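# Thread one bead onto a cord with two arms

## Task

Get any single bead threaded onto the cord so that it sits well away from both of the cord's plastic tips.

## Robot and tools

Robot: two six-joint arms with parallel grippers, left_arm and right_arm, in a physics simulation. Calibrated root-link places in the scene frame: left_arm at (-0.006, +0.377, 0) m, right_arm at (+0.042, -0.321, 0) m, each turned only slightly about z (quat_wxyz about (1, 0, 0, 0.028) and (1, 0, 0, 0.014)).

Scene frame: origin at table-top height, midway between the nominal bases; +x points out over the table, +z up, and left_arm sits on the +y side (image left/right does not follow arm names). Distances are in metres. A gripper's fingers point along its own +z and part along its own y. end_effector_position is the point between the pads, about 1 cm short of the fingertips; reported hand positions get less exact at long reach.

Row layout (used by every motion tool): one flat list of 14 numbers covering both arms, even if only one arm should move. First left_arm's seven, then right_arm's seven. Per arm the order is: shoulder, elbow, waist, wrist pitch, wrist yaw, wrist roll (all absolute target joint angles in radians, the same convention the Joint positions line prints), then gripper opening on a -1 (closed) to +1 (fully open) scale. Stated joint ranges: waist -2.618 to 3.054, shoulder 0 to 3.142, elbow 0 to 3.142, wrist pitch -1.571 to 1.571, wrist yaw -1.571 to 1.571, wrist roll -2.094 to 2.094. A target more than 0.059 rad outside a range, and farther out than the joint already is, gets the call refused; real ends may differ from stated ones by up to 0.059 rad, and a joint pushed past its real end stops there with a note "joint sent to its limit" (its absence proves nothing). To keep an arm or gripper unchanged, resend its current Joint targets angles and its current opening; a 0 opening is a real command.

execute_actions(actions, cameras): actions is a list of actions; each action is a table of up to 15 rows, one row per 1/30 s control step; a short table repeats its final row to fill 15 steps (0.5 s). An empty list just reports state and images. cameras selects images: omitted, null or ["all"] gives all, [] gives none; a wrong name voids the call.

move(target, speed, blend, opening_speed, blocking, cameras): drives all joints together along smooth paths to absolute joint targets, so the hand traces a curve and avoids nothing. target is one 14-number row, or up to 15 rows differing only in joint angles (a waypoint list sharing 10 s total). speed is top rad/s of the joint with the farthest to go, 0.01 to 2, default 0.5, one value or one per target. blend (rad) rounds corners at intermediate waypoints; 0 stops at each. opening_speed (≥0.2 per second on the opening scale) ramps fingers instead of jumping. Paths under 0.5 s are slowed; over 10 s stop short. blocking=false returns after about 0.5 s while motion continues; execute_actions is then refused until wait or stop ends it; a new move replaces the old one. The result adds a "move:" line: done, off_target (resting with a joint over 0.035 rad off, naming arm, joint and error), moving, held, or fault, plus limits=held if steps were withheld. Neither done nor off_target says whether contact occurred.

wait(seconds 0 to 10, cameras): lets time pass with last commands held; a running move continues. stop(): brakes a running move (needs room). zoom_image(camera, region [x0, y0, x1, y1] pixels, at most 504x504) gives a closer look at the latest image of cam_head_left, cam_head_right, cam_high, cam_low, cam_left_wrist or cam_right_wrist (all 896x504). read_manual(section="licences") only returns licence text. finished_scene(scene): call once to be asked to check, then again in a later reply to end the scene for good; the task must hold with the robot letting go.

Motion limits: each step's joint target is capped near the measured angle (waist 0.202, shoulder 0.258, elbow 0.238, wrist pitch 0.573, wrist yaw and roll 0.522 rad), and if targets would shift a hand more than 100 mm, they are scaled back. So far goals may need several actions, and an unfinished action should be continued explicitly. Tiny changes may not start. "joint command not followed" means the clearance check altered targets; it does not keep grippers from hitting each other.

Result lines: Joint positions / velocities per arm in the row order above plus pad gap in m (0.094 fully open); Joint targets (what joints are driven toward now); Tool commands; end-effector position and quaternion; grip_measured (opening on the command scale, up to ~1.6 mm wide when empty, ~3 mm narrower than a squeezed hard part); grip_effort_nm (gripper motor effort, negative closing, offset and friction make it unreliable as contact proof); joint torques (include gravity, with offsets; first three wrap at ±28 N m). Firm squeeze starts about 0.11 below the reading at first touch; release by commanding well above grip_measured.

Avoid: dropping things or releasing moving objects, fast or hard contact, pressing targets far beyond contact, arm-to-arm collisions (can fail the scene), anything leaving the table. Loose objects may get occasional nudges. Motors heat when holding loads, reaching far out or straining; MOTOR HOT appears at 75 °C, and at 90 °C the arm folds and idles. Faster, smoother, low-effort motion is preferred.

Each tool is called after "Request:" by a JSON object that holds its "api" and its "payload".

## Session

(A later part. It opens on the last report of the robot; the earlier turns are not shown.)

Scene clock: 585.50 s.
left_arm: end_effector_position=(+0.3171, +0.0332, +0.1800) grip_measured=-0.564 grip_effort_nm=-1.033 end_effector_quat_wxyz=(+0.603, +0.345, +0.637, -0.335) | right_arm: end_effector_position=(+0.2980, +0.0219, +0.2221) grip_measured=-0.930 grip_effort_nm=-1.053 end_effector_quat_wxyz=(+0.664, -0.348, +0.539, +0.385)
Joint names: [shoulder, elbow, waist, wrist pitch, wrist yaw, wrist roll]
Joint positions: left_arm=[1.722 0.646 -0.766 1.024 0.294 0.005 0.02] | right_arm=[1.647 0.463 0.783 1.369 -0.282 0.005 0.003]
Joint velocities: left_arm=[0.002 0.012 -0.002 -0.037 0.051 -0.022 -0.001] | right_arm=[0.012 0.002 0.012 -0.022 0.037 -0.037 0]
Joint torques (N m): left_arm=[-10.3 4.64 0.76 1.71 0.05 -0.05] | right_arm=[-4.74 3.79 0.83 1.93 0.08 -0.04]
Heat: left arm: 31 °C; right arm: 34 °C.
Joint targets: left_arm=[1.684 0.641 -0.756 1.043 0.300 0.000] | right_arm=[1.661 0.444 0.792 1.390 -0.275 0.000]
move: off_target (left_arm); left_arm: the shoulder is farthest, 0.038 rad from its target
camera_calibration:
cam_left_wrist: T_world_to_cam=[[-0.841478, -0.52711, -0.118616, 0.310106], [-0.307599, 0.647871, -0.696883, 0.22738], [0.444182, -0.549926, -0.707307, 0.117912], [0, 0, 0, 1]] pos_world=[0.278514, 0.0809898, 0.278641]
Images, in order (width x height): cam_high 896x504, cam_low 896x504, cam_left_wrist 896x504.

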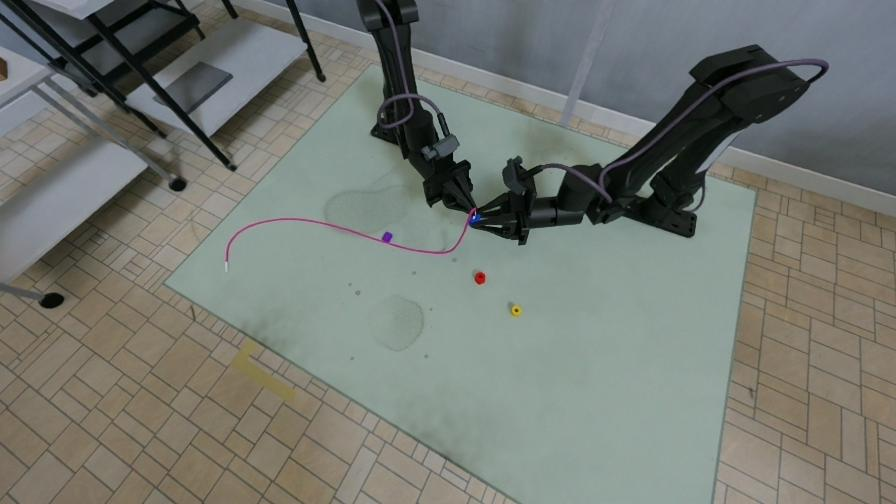

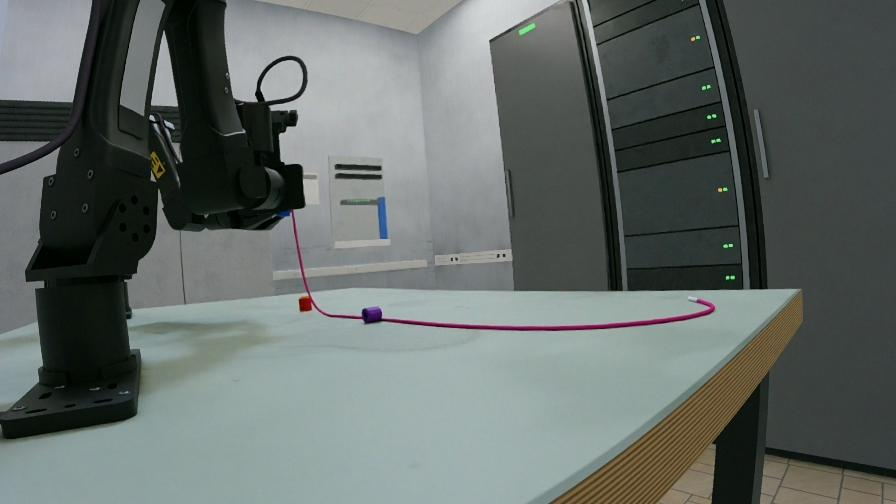

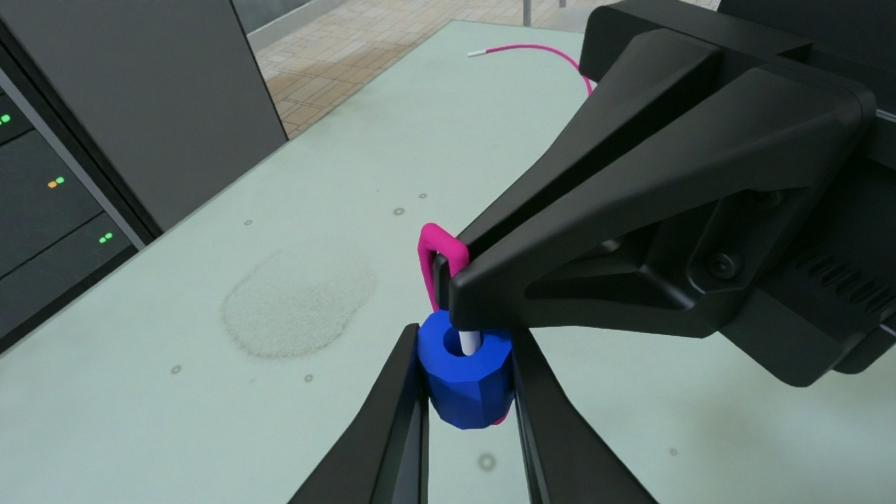

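Request:
{"api": "move", "payload": {"target": [[1.684,0.641,-0.756,1.043,0.3,0,-0.7,1.503,0.508,0.792,1.168,-0.275,0,-1],[1.684,0.641,-0.756,1.043,0.3,0,-0.7,1.25,0.60,0.700,0.80,-0.36,0,-1],[1.684,0.641,-0.756,1.043,0.3,0,-0.7,1.955,1.736,0.525,-1.352,0,0,-1]], "speed": [0.3,0.6,0.7], "blend": 0.03, "cameras": ["cam_right_wrist","cam_head_right"]}}

Request:
{"api": "move", "payload": {"target": [1.684,0.641,-0.756,1.043,0.3,0,-0.7,2.182,1.676,0.525,-1.065,0,0,-1], "speed": 0.3, "cameras": ["cam_right_wrist","cam_low","cam_high"]}}

Scene clock: 646.07 s.
left_arm: end_effector_position=(+0.3151, +0.0323, +0.1809) grip_measured=-0.564 grip_effort_nm=-1.028 end_effector_quat_wxyz=(+0.602, +0.348, +0.633, -0.339) | right_arm: end_effector_position=(+0.3490, -0.1258, +0.1163) grip_measured=-0.930 grip_effort_nm=-1.057 end_effector_quat_wxyz=(-0.006, -0.273, +0.962, +0.004)
Joint names: [shoulder, elbow, waist, wrist pitch, wrist yaw, wrist roll]
Joint positions: left_arm=[1.722 0.645 -0.766 1.03 0.306 0.005 0.02] | right_arm=[1.937 1.695 0.532 -1.338 -0.01 0.005 0.003]
Joint velocities: left_arm=[0.007 -0.002 -0.012 -0.022 -0.066 -0.022 0] | right_arm=[0.012 -0.017 0.017 -0.11 0.066 0.022 0]
Joint torques (N m): left_arm=[-10.29 4.75 0.77 1.65 -0.06 -0.06] | right_arm=[-8.09 9.11 -0.58 -0.16 0.07 -0.03]
Heat: left arm: 31 °C; right arm: 35 °C.
Joint targets: left_arm=[1.684 0.641 -0.756 1.043 0.300 0.000] | right_arm=[1.955 1.736 0.525 -1.352 0.000 0.000]
move: off_target (left_arm, right_arm); left_arm: the shoulder is farthest, 0.038 rad from its target; right_arm: the elbow is farthest, 0.041 rad from its target
camera_calibration:
cam_right_wrist: T_world_to_cam=[[0.437788, -0.899033, -0.00904539, -0.262935], [-0.65358, -0.325141, 0.683459, 0.132808], [-0.617393, -0.293299, -0.729933, 0.379388], [0, 0, 0, 1]] pos_world=[0.436142, -0.0819316, 0.18378]
Images, in order (width x height): cam_head_right 896x504, cam_right_wrist 896x504.

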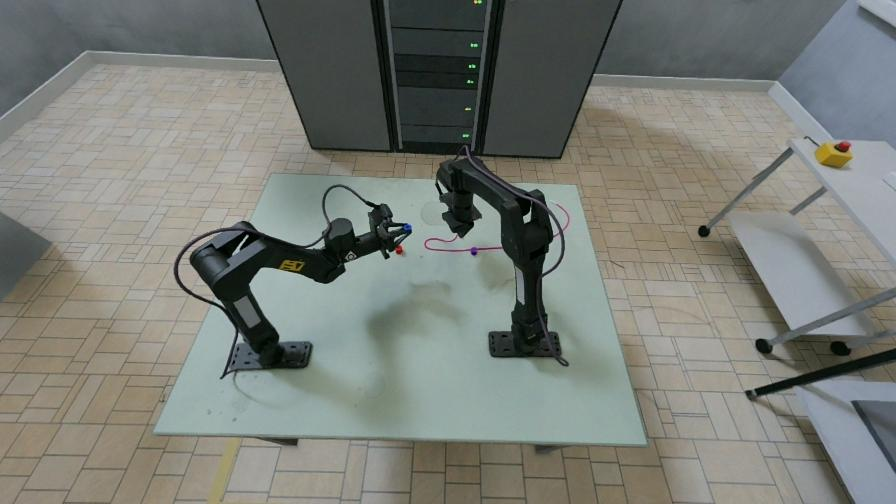

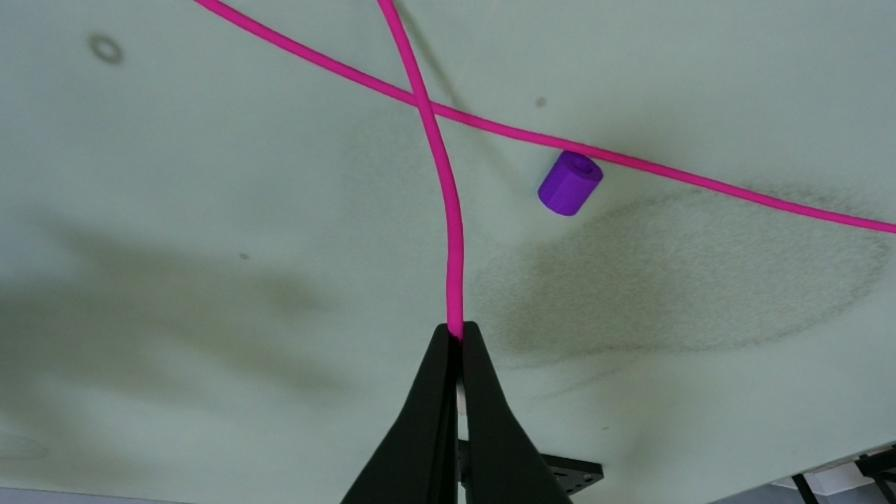

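Scene clock: 647.67 s.
left_arm: end_effector_position=(+0.3151, +0.0323, +0.1809) grip_measured=-0.564 grip_effort_nm=-1.033 end_effector_quat_wxyz=(+0.602, +0.348, +0.633, -0.339) | right_arm: end_effector_position=(+0.3928, -0.0985, +0.0305) grip_measured=-0.930 grip_effort_nm=-1.057 end_effector_quat_wxyz=(+0.003, -0.274, +0.962, +0.006)
Joint names: [shoulder, elbow, waist, wrist pitch, wrist yaw, wrist roll]
Joint positions: left_arm=[1.722 0.645 -0.766 1.03 0.306 0.005 0.02] | right_arm=[2.168 1.695 0.532 -1.089 -0.01 0.005 0.003]
Joint velocities: left_arm=[-0.002 -0.002 -0.017 0.022 -0.051 0.007 -0.001] | right_arm=[-0.007 0.002 -0.002 0.022 -0.037 -0.007 0.001]
Joint torques (N m): left_arm=[-10.29 4.77 0.75 1.65 -0.06 -0.06] | right_arm=[-10.11 4.49 -0.58 0.26 0.08 -0.04]
Heat: left arm: 31 °C; right arm: 35 °C.
Joint targets: left_arm=[1.684 0.641 -0.756 1.043 0.300 0.000] | right_arm=[2.182 1.676 0.525 -1.065 0.000 0.000]
move: off_target (left_arm); left_arm: the shoulder is farthest, 0.038 rad from its target
camera_calibration:
cam_right_wrist: T_world_to_cam=[[0.438286, -0.898773, -0.0105975, -0.258438], [-0.664099, -0.331747, 0.670012, 0.232916], [-0.605705, -0.286619, -0.742275, 0.348249], [0, 0, 0, 1]] pos_world=[0.478885, -0.0551933, 0.099701]
Images, in order (width x height): cam_high 896x504, cam_low 896x504, cam_right_wrist 896x504.

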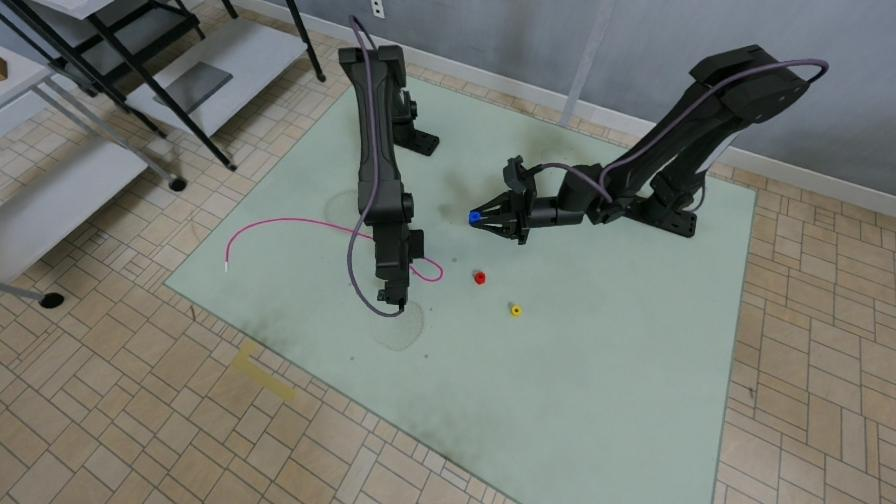

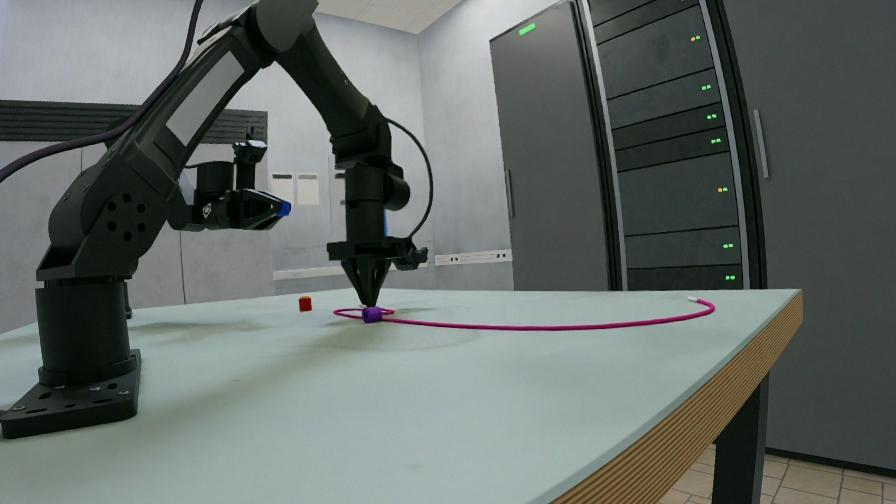

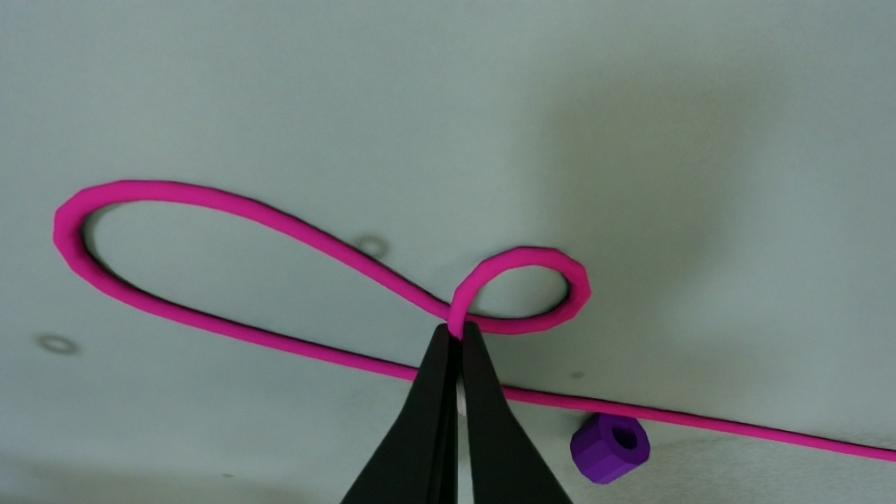

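Request:
{"api": "wait", "payload": {"seconds": 0.1, "cameras": ["cam_head_left","cam_head_right","cam_high"]}}

Request:
{"api": "zoom_image", "payload": {"camera": "cam_head_right", "region": [380, 150, 700, 330]}}

Scene clock: 679.47 s.
left_arm: end_effector_position=(+0.3151, +0.0323, +0.1809) grip_measured=-0.564 grip_effort_nm=-1.023 end_effector_quat_wxyz=(+0.602, +0.348, +0.633, -0.339) | right_arm: end_effector_position=(+0.3931, -0.0984, +0.0305) grip_measured=-0.930 grip_effort_nm=-1.057 end_effector_quat_wxyz=(+0.004, -0.274, +0.962, +0.006)
Joint names: [shoulder, elbow, waist, wrist pitch, wrist yaw, wrist roll]
Joint positions: left_arm=[1.722 0.645 -0.766 1.03 0.306 0.005 0.02] | right_arm=[2.168 1.695 0.532 -1.088 -0.009 0.005 0.003]
Joint velocities: left_arm=[-0.022 0.002 0.012 -0.095 -0.066 0.007 0] | right_arm=[-0.002 -0.012 -0.007 -0.066 0.022 -0.022 0]
Joint torques (N m): left_arm=[-10.29 4.77 0.77 1.65 -0.06 -0.06] | right_arm=[-10.15 4.41 -0.62 0.27 0.08 -0.05]
Heat: left arm: 31 °C; right arm: 33 °C.
Joint targets: left_arm=[1.684 0.641 -0.756 1.043 0.300 0.000] | right_arm=[2.182 1.676 0.525 -1.065 0.000 0.000]
Tool commands: left_gripper/opening=-0.7 right_gripper/opening=-1.0
wait: 0.10 s; at rest from the start
Images, in order (width x height): cam_head_left 896x504, cam_head_right 896x504, cam_high 896x504.

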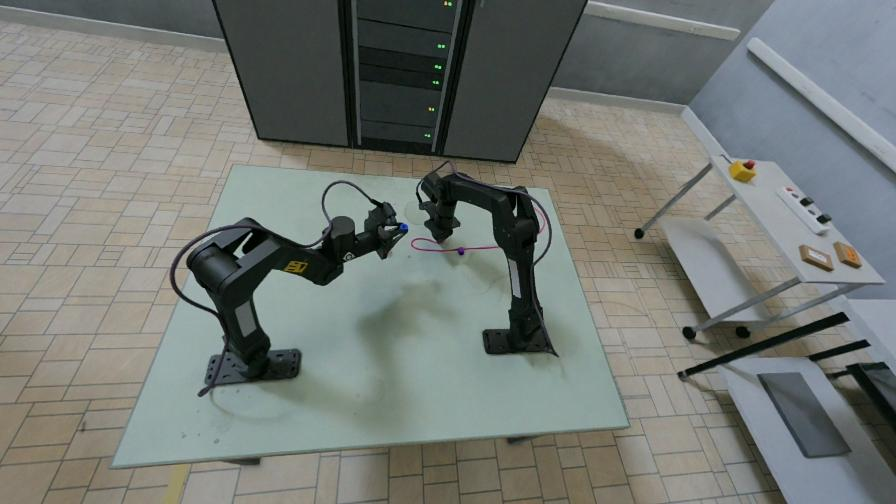

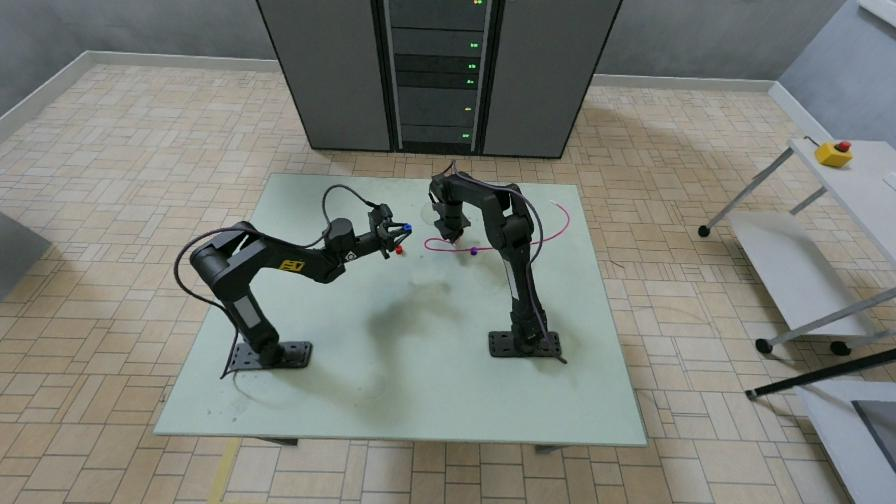

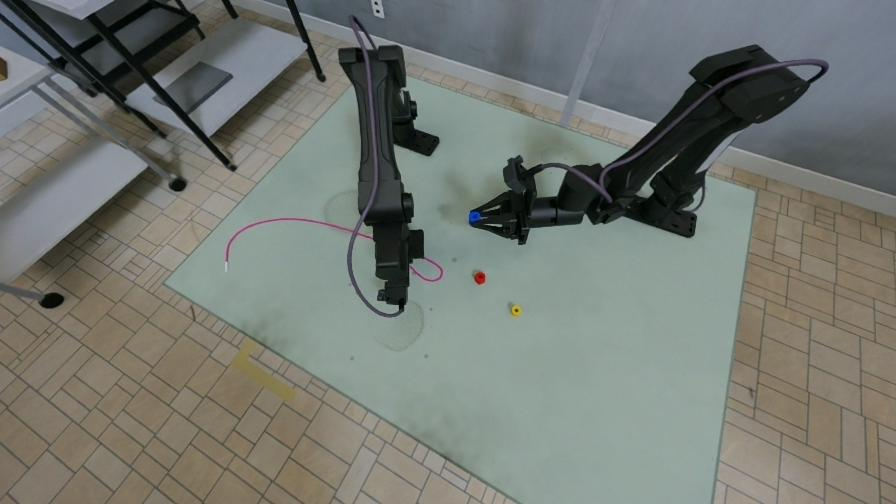

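Scaled by 1.575 from the camera's 896x504 image, which has a finer 1280x720 frame.

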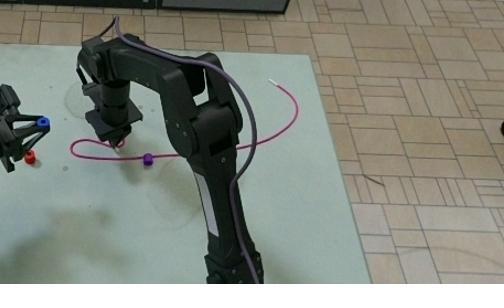

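Request:
{"api": "move", "payload": {"target": [[1.684,0.641,-0.756,1.043,0.3,0,-0.7,2.076,1.832,0.525,-1.327,0,0,-1],[1.684,0.641,-0.756,1.043,0.3,0,-0.7,1.825,1.322,0.525,-1.068,0,0,-1],[1.684,0.641,-0.756,1.043,0.3,0,-0.7,1.628,0.964,0.525,-0.907,0,0,-1]], "speed": 0.35, "blend": 0.05, "cameras": ["cam_head_left","cam_head_right","cam_right_wrist","cam_high"]}}

Request:
{"api": "zoom_image", "payload": {"camera": "cam_head_left", "region": [380, 170, 640, 330]}}

Scene clock: 707.80 s.
left_arm: end_effector_position=(+0.3151, +0.0323, +0.1809) grip_measured=-0.564 grip_effort_nm=-1.028 end_effector_quat_wxyz=(+0.602, +0.348, +0.633, -0.339) | right_arm: end_effector_position=(+0.2619, -0.1805, +0.0256) grip_measured=-0.930 grip_effort_nm=-1.057 end_effector_quat_wxyz=(-0.021, -0.274, +0.962, -0.001)
Joint names: [shoulder, elbow, waist, wrist pitch, wrist yaw, wrist roll]
Joint positions: left_arm=[1.722 0.645 -0.766 1.03 0.306 0.005 0.02] | right_arm=[1.662 0.98 0.532 -0.931 -0.009 0.005 0.003]
Joint velocities: left_arm=[-0.027 -0.002 -0.002 -0.007 -0.022 -0.022 0] | right_arm=[0.012 -0.007 0.002 -0.081 -0.022 -0.037 0.001]
Joint torques (N m): left_arm=[-10.29 4.75 0.79 1.65 -0.06 -0.06] | right_arm=[-8.92 4.23 -0.62 0.18 0.06 -0.02]
Heat: left arm: 31 °C; right arm: 34 °C.
Joint targets: left_arm=[1.684 0.641 -0.756 1.043 0.300 0.000] | right_arm=[1.628 0.964 0.525 -0.907 0.000 0.000]
move: off_target (left_arm); left_arm: the shoulder is farthest, 0.038 rad from its target
camera_calibration:
cam_right_wrist: T_world_to_cam=[[0.43796, -0.898981, -0.00487052, -0.274905], [-0.634626, -0.313001, 0.706598, 0.116777], [-0.636743, -0.306371, -0.707599, 0.24549], [0, 0, 0, 1]] pos_world=[0.350821, -0.135372, 0.089855]
Images, in order (width x height): cam_head_left 896x504, cam_head_right 896x504, cam_high 896x504, cam_right_wrist 896x504.

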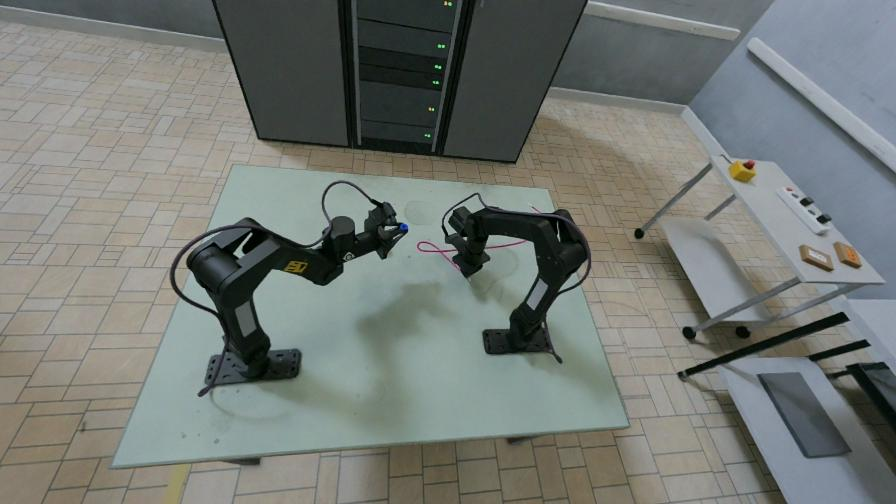

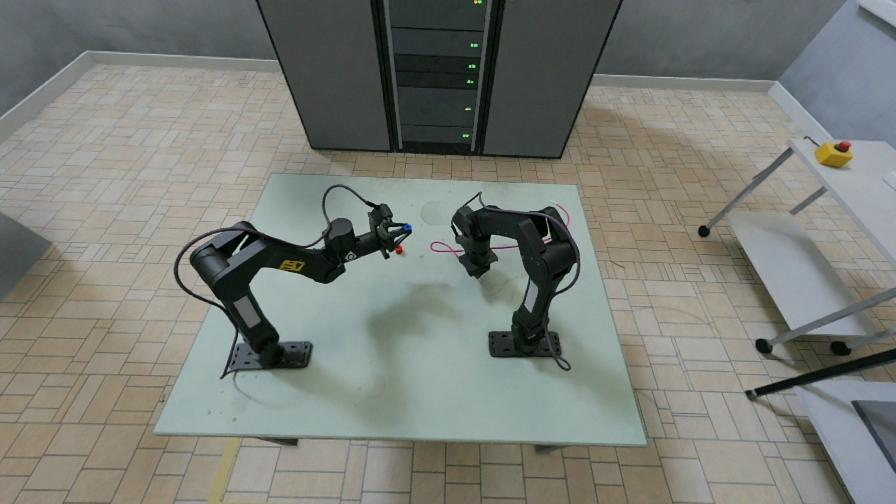

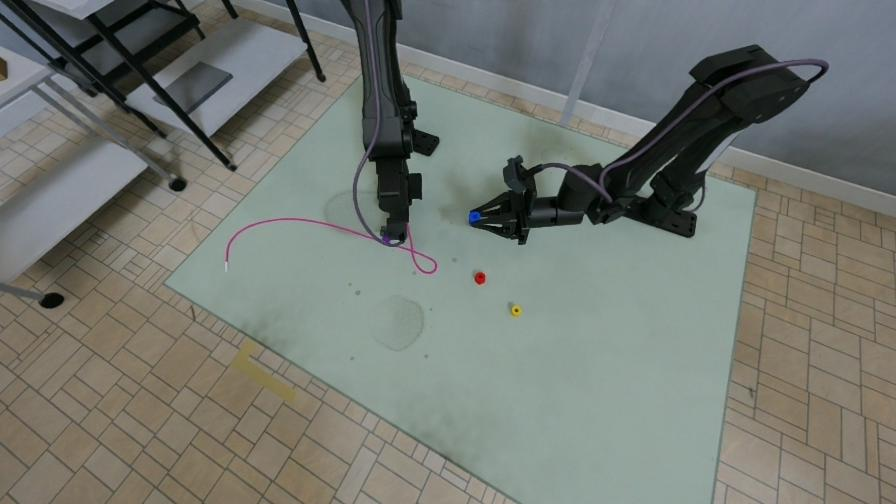

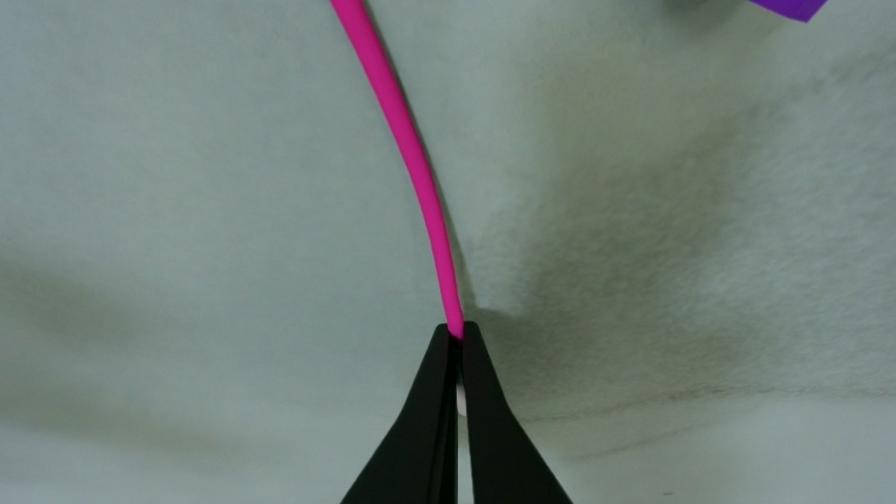

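Scaled by 1.938 from the camera's 896x504 image, which has a finer 1280x720 frame.

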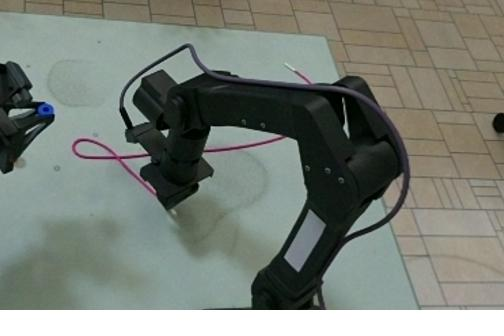

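Request:
{"api": "move", "payload": {"target": [1.684,0.641,-0.756,1.043,0.3,0,-0.7,1.636,0.946,0.525,-0.885,0,0,-1], "speed": 0.1, "cameras": []}}

Request:
{"api": "move", "payload": {"target": [1.684,0.641,-0.756,1.043,0.3,0,-0.7,1.636,0.946,0.525,-0.885,0,0,-0.4], "opening_speed": 0.5, "cameras": ["cam_right_wrist"]}}

Scene clock: 726.40 s.
left_arm: end_effector_position=(+0.3151, +0.0323, +0.1809) grip_measured=-0.564 grip_effort_nm=-1.028 end_effector_quat_wxyz=(+0.602, +0.348, +0.633, -0.339) | right_arm: end_effector_position=(+0.2615, -0.1807, +0.0217) grip_measured=-0.930 grip_effort_nm=-1.053 end_effector_quat_wxyz=(-0.019, -0.274, +0.962, -0.001)
Joint names: [shoulder, elbow, waist, wrist pitch, wrist yaw, wrist roll]
Joint positions: left_arm=[1.722 0.645 -0.766 1.03 0.306 0.005 0.02] | right_arm=[1.662 0.963 0.532 -0.909 -0.009 0.005 0.003]
Joint velocities: left_arm=[-0.012 -0.007 0.002 -0.037 -0.081 0.066 0] | right_arm=[0.017 0.002 0.012 -0.022 0.007 0.051 0]
Joint torques (N m): left_arm=[-10.29 4.75 0.79 1.65 -0.06 -0.06] | right_arm=[-8.32 4.08 -0.61 0.17 0.06 -0.03]
Heat: left arm: 31 °C; right arm: 31 °C.
Joint targets: left_arm=[1.684 0.641 -0.756 1.043 0.300 0.000] | right_arm=[1.636 0.946 0.525 -0.885 0.000 0.000]
move: off_target (left_arm); left_arm: the shoulder is farthest, 0.038 rad from its target
No camera images: "cameras" was empty.

Scene clock: 727.80 s.
left_arm: end_effector_position=(+0.3151, +0.0323, +0.1809) grip_measured=-0.564 grip_effort_nm=-1.023 end_effector_quat_wxyz=(+0.602, +0.348, +0.633, -0.339) | right_arm: end_effector_position=(+0.2616, -0.1806, +0.0217) grip_measured=-0.403 grip_effort_nm=0.134 end_effector_quat_wxyz=(-0.018, -0.274, +0.962, +0.000)
Joint names: [shoulder, elbow, waist, wrist pitch, wrist yaw, wrist roll]
Joint positions: left_arm=[1.722 0.645 -0.766 1.03 0.306 0.005 0.02] | right_arm=[1.662 0.963 0.532 -0.908 -0.009 0.005 0.028]
Joint velocities: left_arm=[0.012 0.007 0.012 -0.095 0.022 -0.007 0] | right_arm=[-0.007 -0.017 0.002 -0.037 -0.007 -0.022 0.001]
Joint torques (N m): left_arm=[-10.29 4.74 0.77 1.65 -0.07 -0.06] | right_arm=[-8.31 4.08 -0.59 0.18 0.09 -0.04]
Heat: left arm: 31 °C; right arm: 31 °C.
Joint targets: left_arm=[1.684 0.641 -0.756 1.043 0.300 0.000] | right_arm=[1.636 0.946 0.525 -0.885 0.000 0.000]
move: off_target (left_arm); left_arm: the shoulder is farthest, 0.038 rad from its target
camera_calibration:
cam_right_wrist: T_world_to_cam=[[0.437987, -0.898965, -0.00551478, -0.274948], [-0.638271, -0.315282, 0.702288, 0.119921], [-0.63307, -0.304073, -0.711872, 0.24207], [0, 0, 0, 1]] pos_world=[0.350213, -0.135753, 0.0865877]
Images, in order (width x height): cam_right_wrist 896x504.

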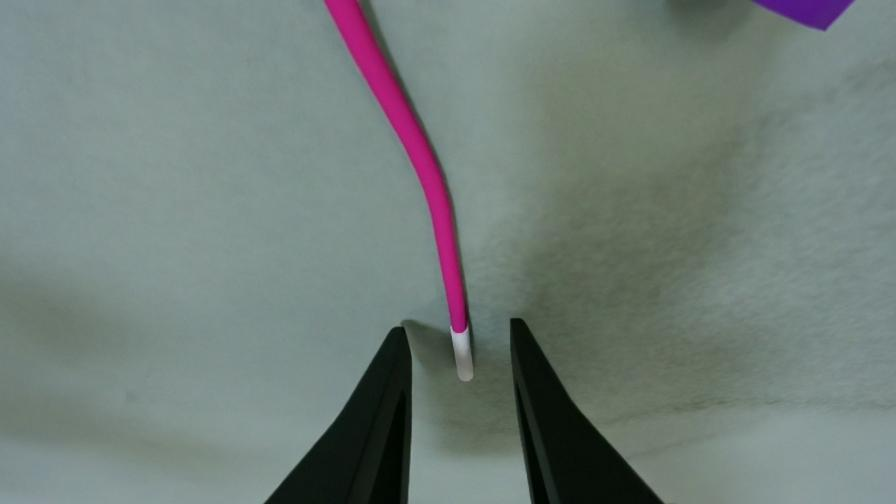

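Request:
{"api": "move", "payload": {"target": [[1.684,0.641,-0.756,1.043,0.3,0,-0.7,1.59,1.07,0.525,-1.05,0,0,-0.4],[1.684,0.641,-0.756,1.043,0.3,0,-0.7,1.706,1.192,0.544,-1.024,0,-0.08,-0.4]], "speed": 0.3, "cameras": ["cam_right_wrist"]}}

Scene clock: 747.23 s.
left_arm: end_effector_position=(+0.3151, +0.0323, +0.1809) grip_measured=-0.564 grip_effort_nm=-1.023 end_effector_quat_wxyz=(+0.602, +0.348, +0.633, -0.339) | right_arm: end_effector_position=(+0.2884, -0.1626, +0.0576) grip_measured=-0.403 grip_effort_nm=0.134 end_effector_quat_wxyz=(-0.001, -0.313, +0.950, +0.004)
Joint names: [shoulder, elbow, waist, wrist pitch, wrist yaw, wrist roll]
Joint positions: left_arm=[1.722 0.645 -0.766 1.03 0.306 0.005 0.02] | right_arm=[1.694 1.154 0.535 -1.03 -0.009 -0.074 0.028]
Joint velocities: left_arm=[-0.007 -0.007 0.012 -0.007 0.037 -0.051 0] | right_arm=[-0.007 -0.007 0.007 0.007 -0.037 0.022 -0.002]
Joint torques (N m): left_arm=[-10.3 4.77 0.77 1.65 -0.05 -0.05] | right_arm=[-6.11 8.75 0.87 0.07 0.07 -0.05]
Heat: left arm: 31 °C; right arm: 30 °C.
Joint targets: left_arm=[1.684 0.641 -0.756 1.043 0.300 0.000] | right_arm=[1.706 1.192 0.544 -1.024 0.000 -0.080]
move: off_target (left_arm, right_arm); left_arm: the shoulder is farthest, 0.038 rad from its target; right_arm: the elbow is farthest, 0.038 rad from its target
camera_calibration:
cam_right_wrist: T_world_to_cam=[[0.511036, -0.859513, -0.00890591, -0.284758], [-0.63039, -0.38181, 0.675892, 0.105907], [-0.584338, -0.339791, -0.736947, 0.271613], [0, 0, 0, 1]] pos_world=[0.370998, -0.112025, 0.126047]
Images, in order (width x height): cam_right_wrist 896x504.

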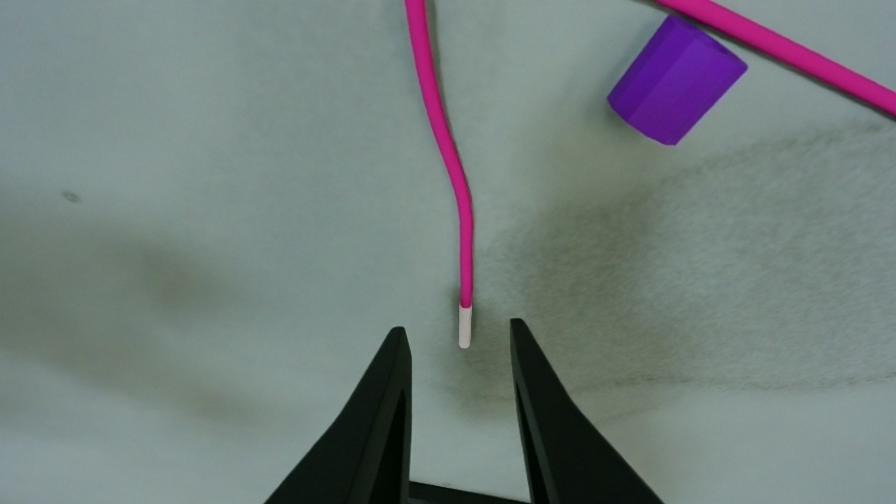

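Request:
{"api": "move", "payload": {"target": [1.684,0.641,-0.756,1.043,0.3,0,-0.7,1.733,1.06,0.54,-0.866,0,-0.0,-0.4], "speed": 0.1, "cameras": ["cam_right_wrist"]}}

Scene clock: 759.40 s.
left_arm: end_effector_position=(+0.3151, +0.0323, +0.1809) grip_measured=-0.564 grip_effort_nm=-1.028 end_effector_quat_wxyz=(+0.602, +0.348, +0.633, -0.339) | right_arm: end_effector_position=(+0.2945, -0.1589, +0.0328) grip_measured=-0.403 grip_effort_nm=0.139 end_effector_quat_wxyz=(+0.017, -0.280, +0.960, +0.009)
Joint names: [shoulder, elbow, waist, wrist pitch, wrist yaw, wrist roll]
Joint positions: left_arm=[1.722 0.645 -0.766 1.03 0.306 0.005 0.02] | right_arm=[1.72 1.077 0.535 -0.89 -0.009 -0.005 0.028]
Joint velocities: left_arm=[0.002 -0.002 -0.022 -0.066 -0.066 -0.022 0] | right_arm=[-0.002 -0.007 -0.022 -0.051 -0.007 0.007 0.001]
Joint torques (N m): left_arm=[-10.32 4.75 0.76 1.66 -0.06 -0.05] | right_arm=[-6.02 4.34 0.4 0.32 0.06 0.07]
Heat: left arm: 31 °C; right arm: 30 °C.
Joint targets: left_arm=[1.684 0.641 -0.756 1.043 0.300 0.000] | right_arm=[1.733 1.060 0.540 -0.866 0.000 0.000]
move: off_target (left_arm); left_arm: the shoulder is farthest, 0.038 rad from its target
camera_calibration:
cam_right_wrist: T_world_to_cam=[[0.450847, -0.892519, -0.0121338, -0.272272], [-0.676141, -0.350358, 0.648138, 0.147341], [-0.582726, -0.284007, -0.761427, 0.267324], [0, 0, 0, 1]] pos_world=[0.378153, -0.115464, 0.104747]
Images, in order (width x height): cam_right_wrist 896x504.

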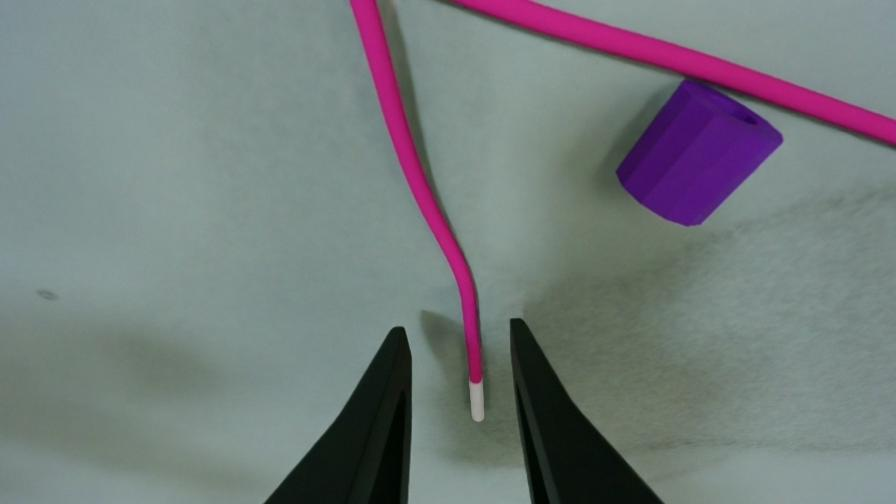

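Request:
{"api": "move", "payload": {"target": [1.684,0.641,-0.756,1.043,0.3,0,-0.7,1.756,1.03,0.54,-0.818,0,-0.0,-0.4], "speed": 0.08, "cameras": ["cam_right_wrist"]}}

Scene clock: 766.40 s.
left_arm: end_effector_position=(+0.3151, +0.0323, +0.1809) grip_measured=-0.564 grip_effort_nm=-1.028 end_effector_quat_wxyz=(+0.602, +0.348, +0.633, -0.339) | right_arm: end_effector_position=(+0.2935, -0.1595, +0.0198) grip_measured=-0.403 grip_effort_nm=0.129 end_effector_quat_wxyz=(+0.014, -0.280, +0.960, +0.009)
Joint names: [shoulder, elbow, waist, wrist pitch, wrist yaw, wrist roll]
Joint positions: left_arm=[1.722 0.645 -0.766 1.03 0.306 0.005 0.02] | right_arm=[1.742 1.048 0.535 -0.844 -0.009 -0.005 0.028]
Joint velocities: left_arm=[0.017 -0.012 -0.007 -0.066 -0.022 -0.007 0] | right_arm=[-0.017 -0.017 -0.017 0.051 -0.081 -0.007 0]
Joint torques (N m): left_arm=[-10.29 4.75 0.75 1.66 -0.06 -0.06] | right_arm=[-6.09 4.23 0.35 0.35 0.08 0.07]
Heat: left arm: 31 °C; right arm: 29 °C.
Joint targets: left_arm=[1.684 0.641 -0.756 1.043 0.300 0.000] | right_arm=[1.756 1.030 0.540 -0.818 0.000 0.000]
move: off_target (left_arm); left_arm: the shoulder is farthest, 0.038 rad from its target
camera_calibration:
cam_right_wrist: T_world_to_cam=[[0.450102, -0.892903, -0.0115411, -0.2724], [-0.672826, -0.347605, 0.653051, 0.154208], [-0.587123, -0.286174, -0.757226, 0.257508], [0, 0, 0, 1]] pos_world=[0.377552, -0.115931, 0.0911416]
Images, in order (width x height): cam_right_wrist 896x504.

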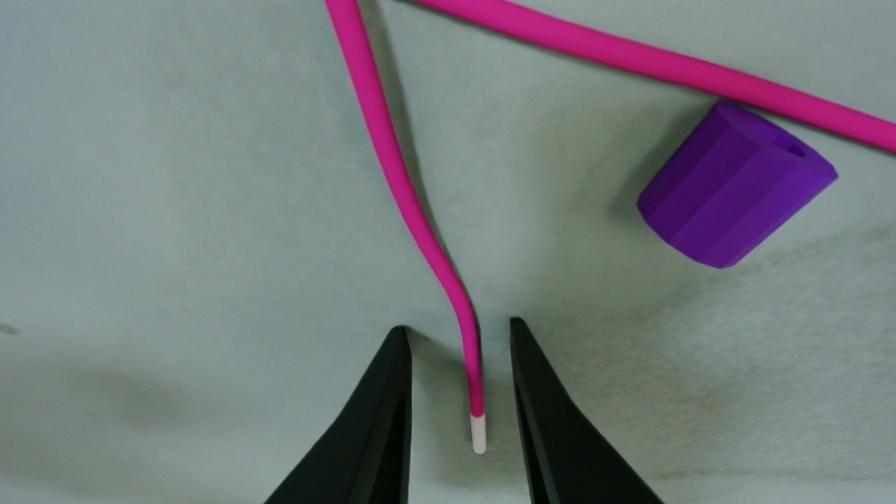

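Request:
{"api": "move", "payload": {"target": [1.684,0.641,-0.756,1.043,0.3,0,-0.7,1.756,1.03,0.54,-0.818,0,-0.0,-1], "opening_speed": 0.4, "cameras": ["cam_right_wrist"]}}

Scene clock: 772.63 s.
left_arm: end_effector_position=(+0.3151, +0.0323, +0.1809) grip_measured=-0.564 grip_effort_nm=-1.023 end_effector_quat_wxyz=(+0.602, +0.348, +0.633, -0.339) | right_arm: end_effector_position=(+0.2941, -0.1591, +0.0198) grip_measured=-0.949 grip_effort_nm=-0.999 end_effector_quat_wxyz=(+0.016, -0.280, +0.960, +0.009)
Joint names: [shoulder, elbow, waist, wrist pitch, wrist yaw, wrist roll]
Joint positions: left_arm=[1.722 0.645 -0.766 1.03 0.306 0.005 0.02] | right_arm=[1.742 1.048 0.535 -0.841 -0.009 -0.005 0.002]
Joint velocities: left_arm=[0.002 -0.012 -0.007 -0.051 -0.037 0.022 0] | right_arm=[-0.022 -0.002 0.007 -0.007 0.007 0.007 -0.002]
Joint torques (N m): left_arm=[-10.29 4.77 0.77 1.65 -0.06 -0.06] | right_arm=[-6.05 4.22 0.4 0.32 0.07 0.06]
Heat: left arm: 31 °C; right arm: 29 °C.
Joint targets: left_arm=[1.684 0.641 -0.756 1.043 0.300 0.000] | right_arm=[1.756 1.030 0.540 -0.818 0.000 0.000]
move: off_target (left_arm); left_arm: the shoulder is farthest, 0.038 rad from its target
camera_calibration:
cam_right_wrist: T_world_to_cam=[[0.450132, -0.892884, -0.0118335, -0.272327], [-0.674509, -0.348666, 0.650746, 0.155136], [-0.585166, -0.284939, -0.759204, 0.257679], [0, 0, 0, 1]] pos_world=[0.378008, -0.115643, 0.0914542]
Images, in order (width x height): cam_right_wrist 896x504.

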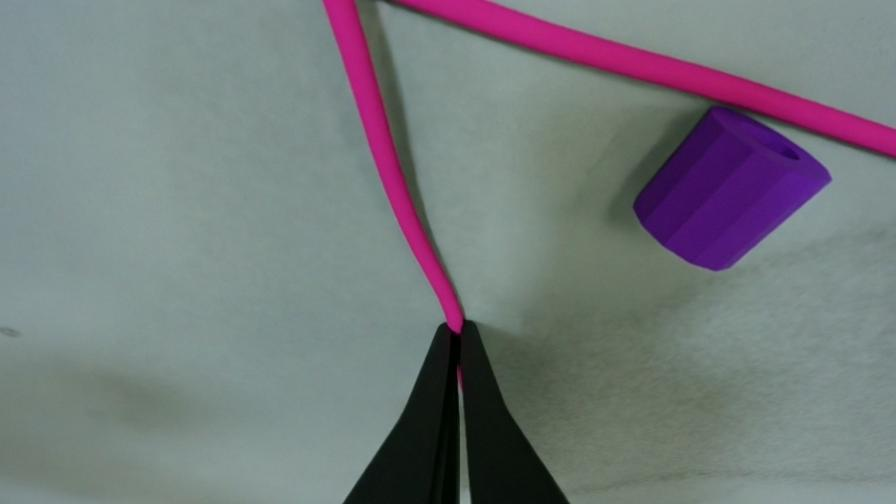

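Request:
{"api": "move", "payload": {"target": [[1.684,0.641,-0.756,1.043,0.3,0,-0.7,1.66,1.19,0.535,-1.10,0,0,-1],[1.684,0.641,-0.756,1.043,0.3,0,-0.7,1.45,1.1,0.60,-0.4,-0.15,0,-1],[1.684,0.641,-0.756,1.043,0.3,0,-0.7,1.25,0.66,0.68,0.763,-0.30,0,-1]], "speed": 0.4, "blend": 0.06, "cameras": ["cam_head_left","cam_left_wrist","cam_right_wrist","cam_high"]}}

Request:
{"api": "zoom_image", "payload": {"camera": "cam_high", "region": [340, 140, 560, 300]}}

Scene clock: 795.23 s.
left_arm: end_effector_position=(+0.3151, +0.0323, +0.1809) grip_measured=-0.564 grip_effort_nm=-1.023 end_effector_quat_wxyz=(+0.602, +0.348, +0.633, -0.339) | right_arm: end_effector_position=(+0.3289, -0.0120, +0.3169) grip_measured=-0.952 grip_effort_nm=-1.057 end_effector_quat_wxyz=(+0.670, -0.326, +0.572, +0.344)
Joint names: [shoulder, elbow, waist, wrist pitch, wrist yaw, wrist roll]
Joint positions: left_arm=[1.722 0.645 -0.766 1.03 0.306 0.005 0.02] | right_arm=[1.278 0.681 0.671 0.736 -0.291 -0.003 0.002]
Joint velocities: left_arm=[-0.012 0.002 -0.007 0.022 -0.007 0.007 -0.001] | right_arm=[-0.022 -0.002 0.007 0.022 0.022 -0.066 0]
Joint torques (N m): left_arm=[-10.3 4.75 0.76 1.65 -0.06 -0.05] | right_arm=[-6.64 5.56 0.8 1.96 -0.09 0.04]
Heat: left arm: 31 °C; right arm: 30 °C.
Joint targets: left_arm=[1.684 0.641 -0.756 1.043 0.300 0.000] | right_arm=[1.250 0.660 0.680 0.763 -0.300 0.000]
move: off_target (left_arm); left_arm: the shoulder is farthest, 0.038 rad from its target
camera_calibration:
cam_left_wrist: T_world_to_cam=[[-0.847279, -0.517544, -0.11944, 0.309717], [-0.297778, 0.649054, -0.70004, 0.225456], [0.439825, -0.557563, -0.704044, 0.119893], [0, 0, 0, 1]] pos_world=[0.276821, 0.0808069, 0.27923]
cam_right_wrist: T_world_to_cam=[[0.840053, -0.539501, -0.0570061, -0.262807], [-0.348335, -0.455843, -0.819066, 0.393807], [0.415902, 0.707916, -0.570859, 0.168525], [0, 0, 0, 1]] pos_world=[0.287859, -0.0815725, 0.403777]
Images, in order (width x height): cam_head_left 896x504, cam_high 896x504, cam_left_wrist 896x504, cam_right_wrist 896x504.

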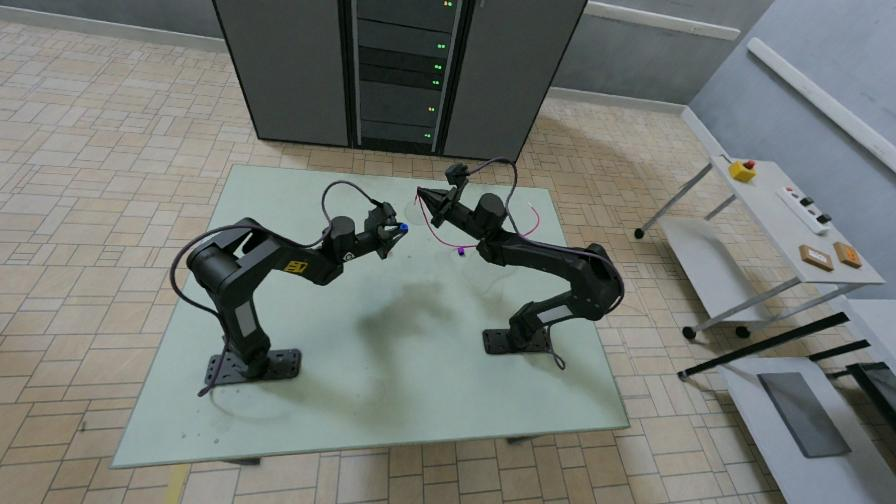

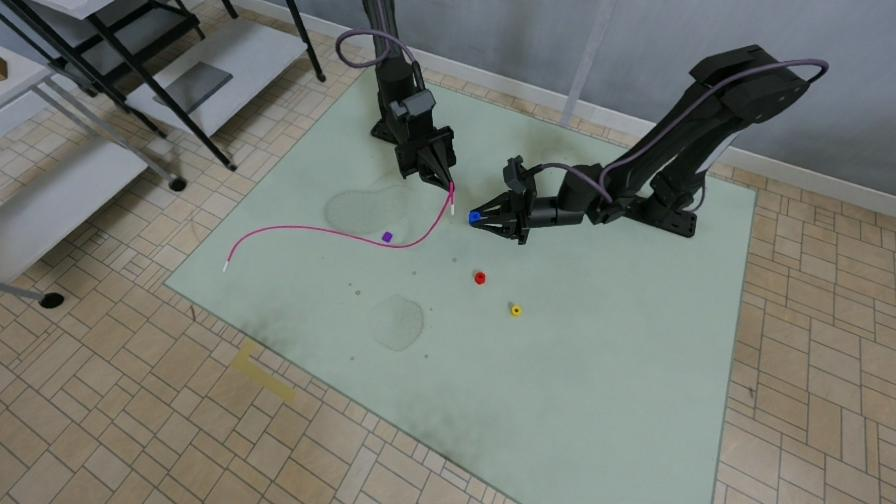

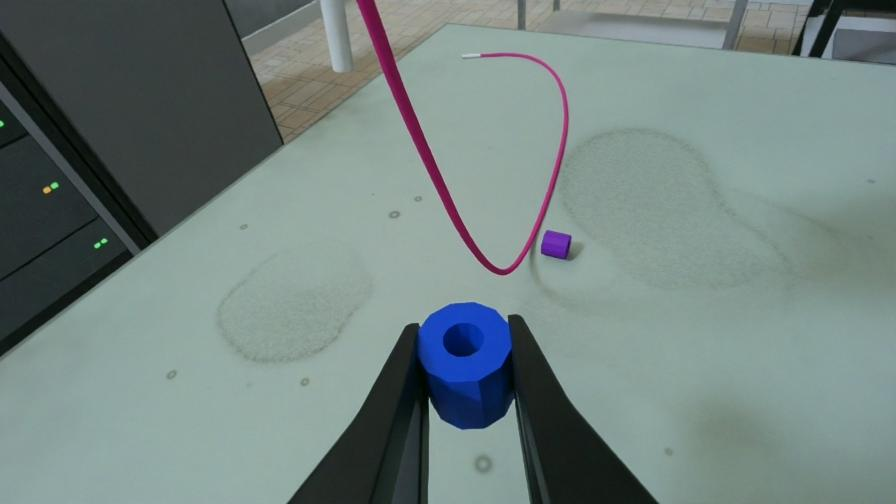

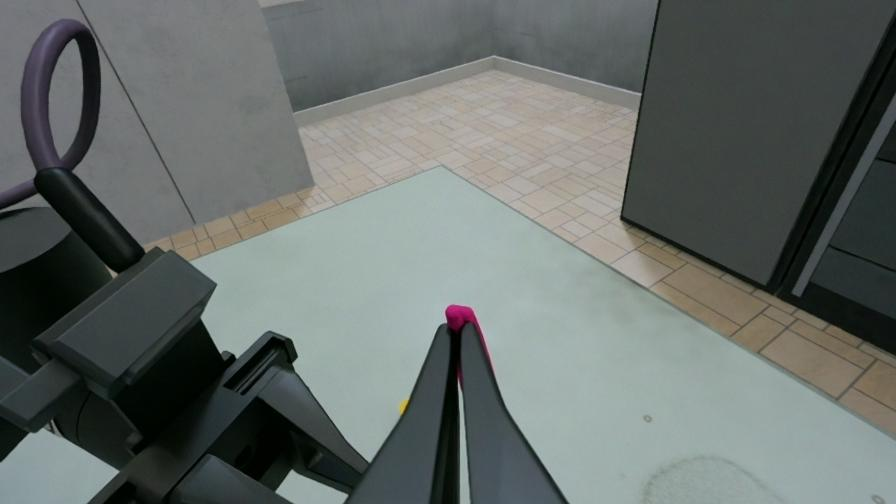

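Scaled by 2.291 from the camera's 896x504 image, which has a finer 1280x720 frame.

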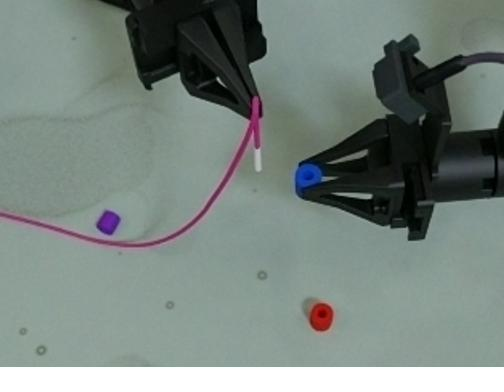

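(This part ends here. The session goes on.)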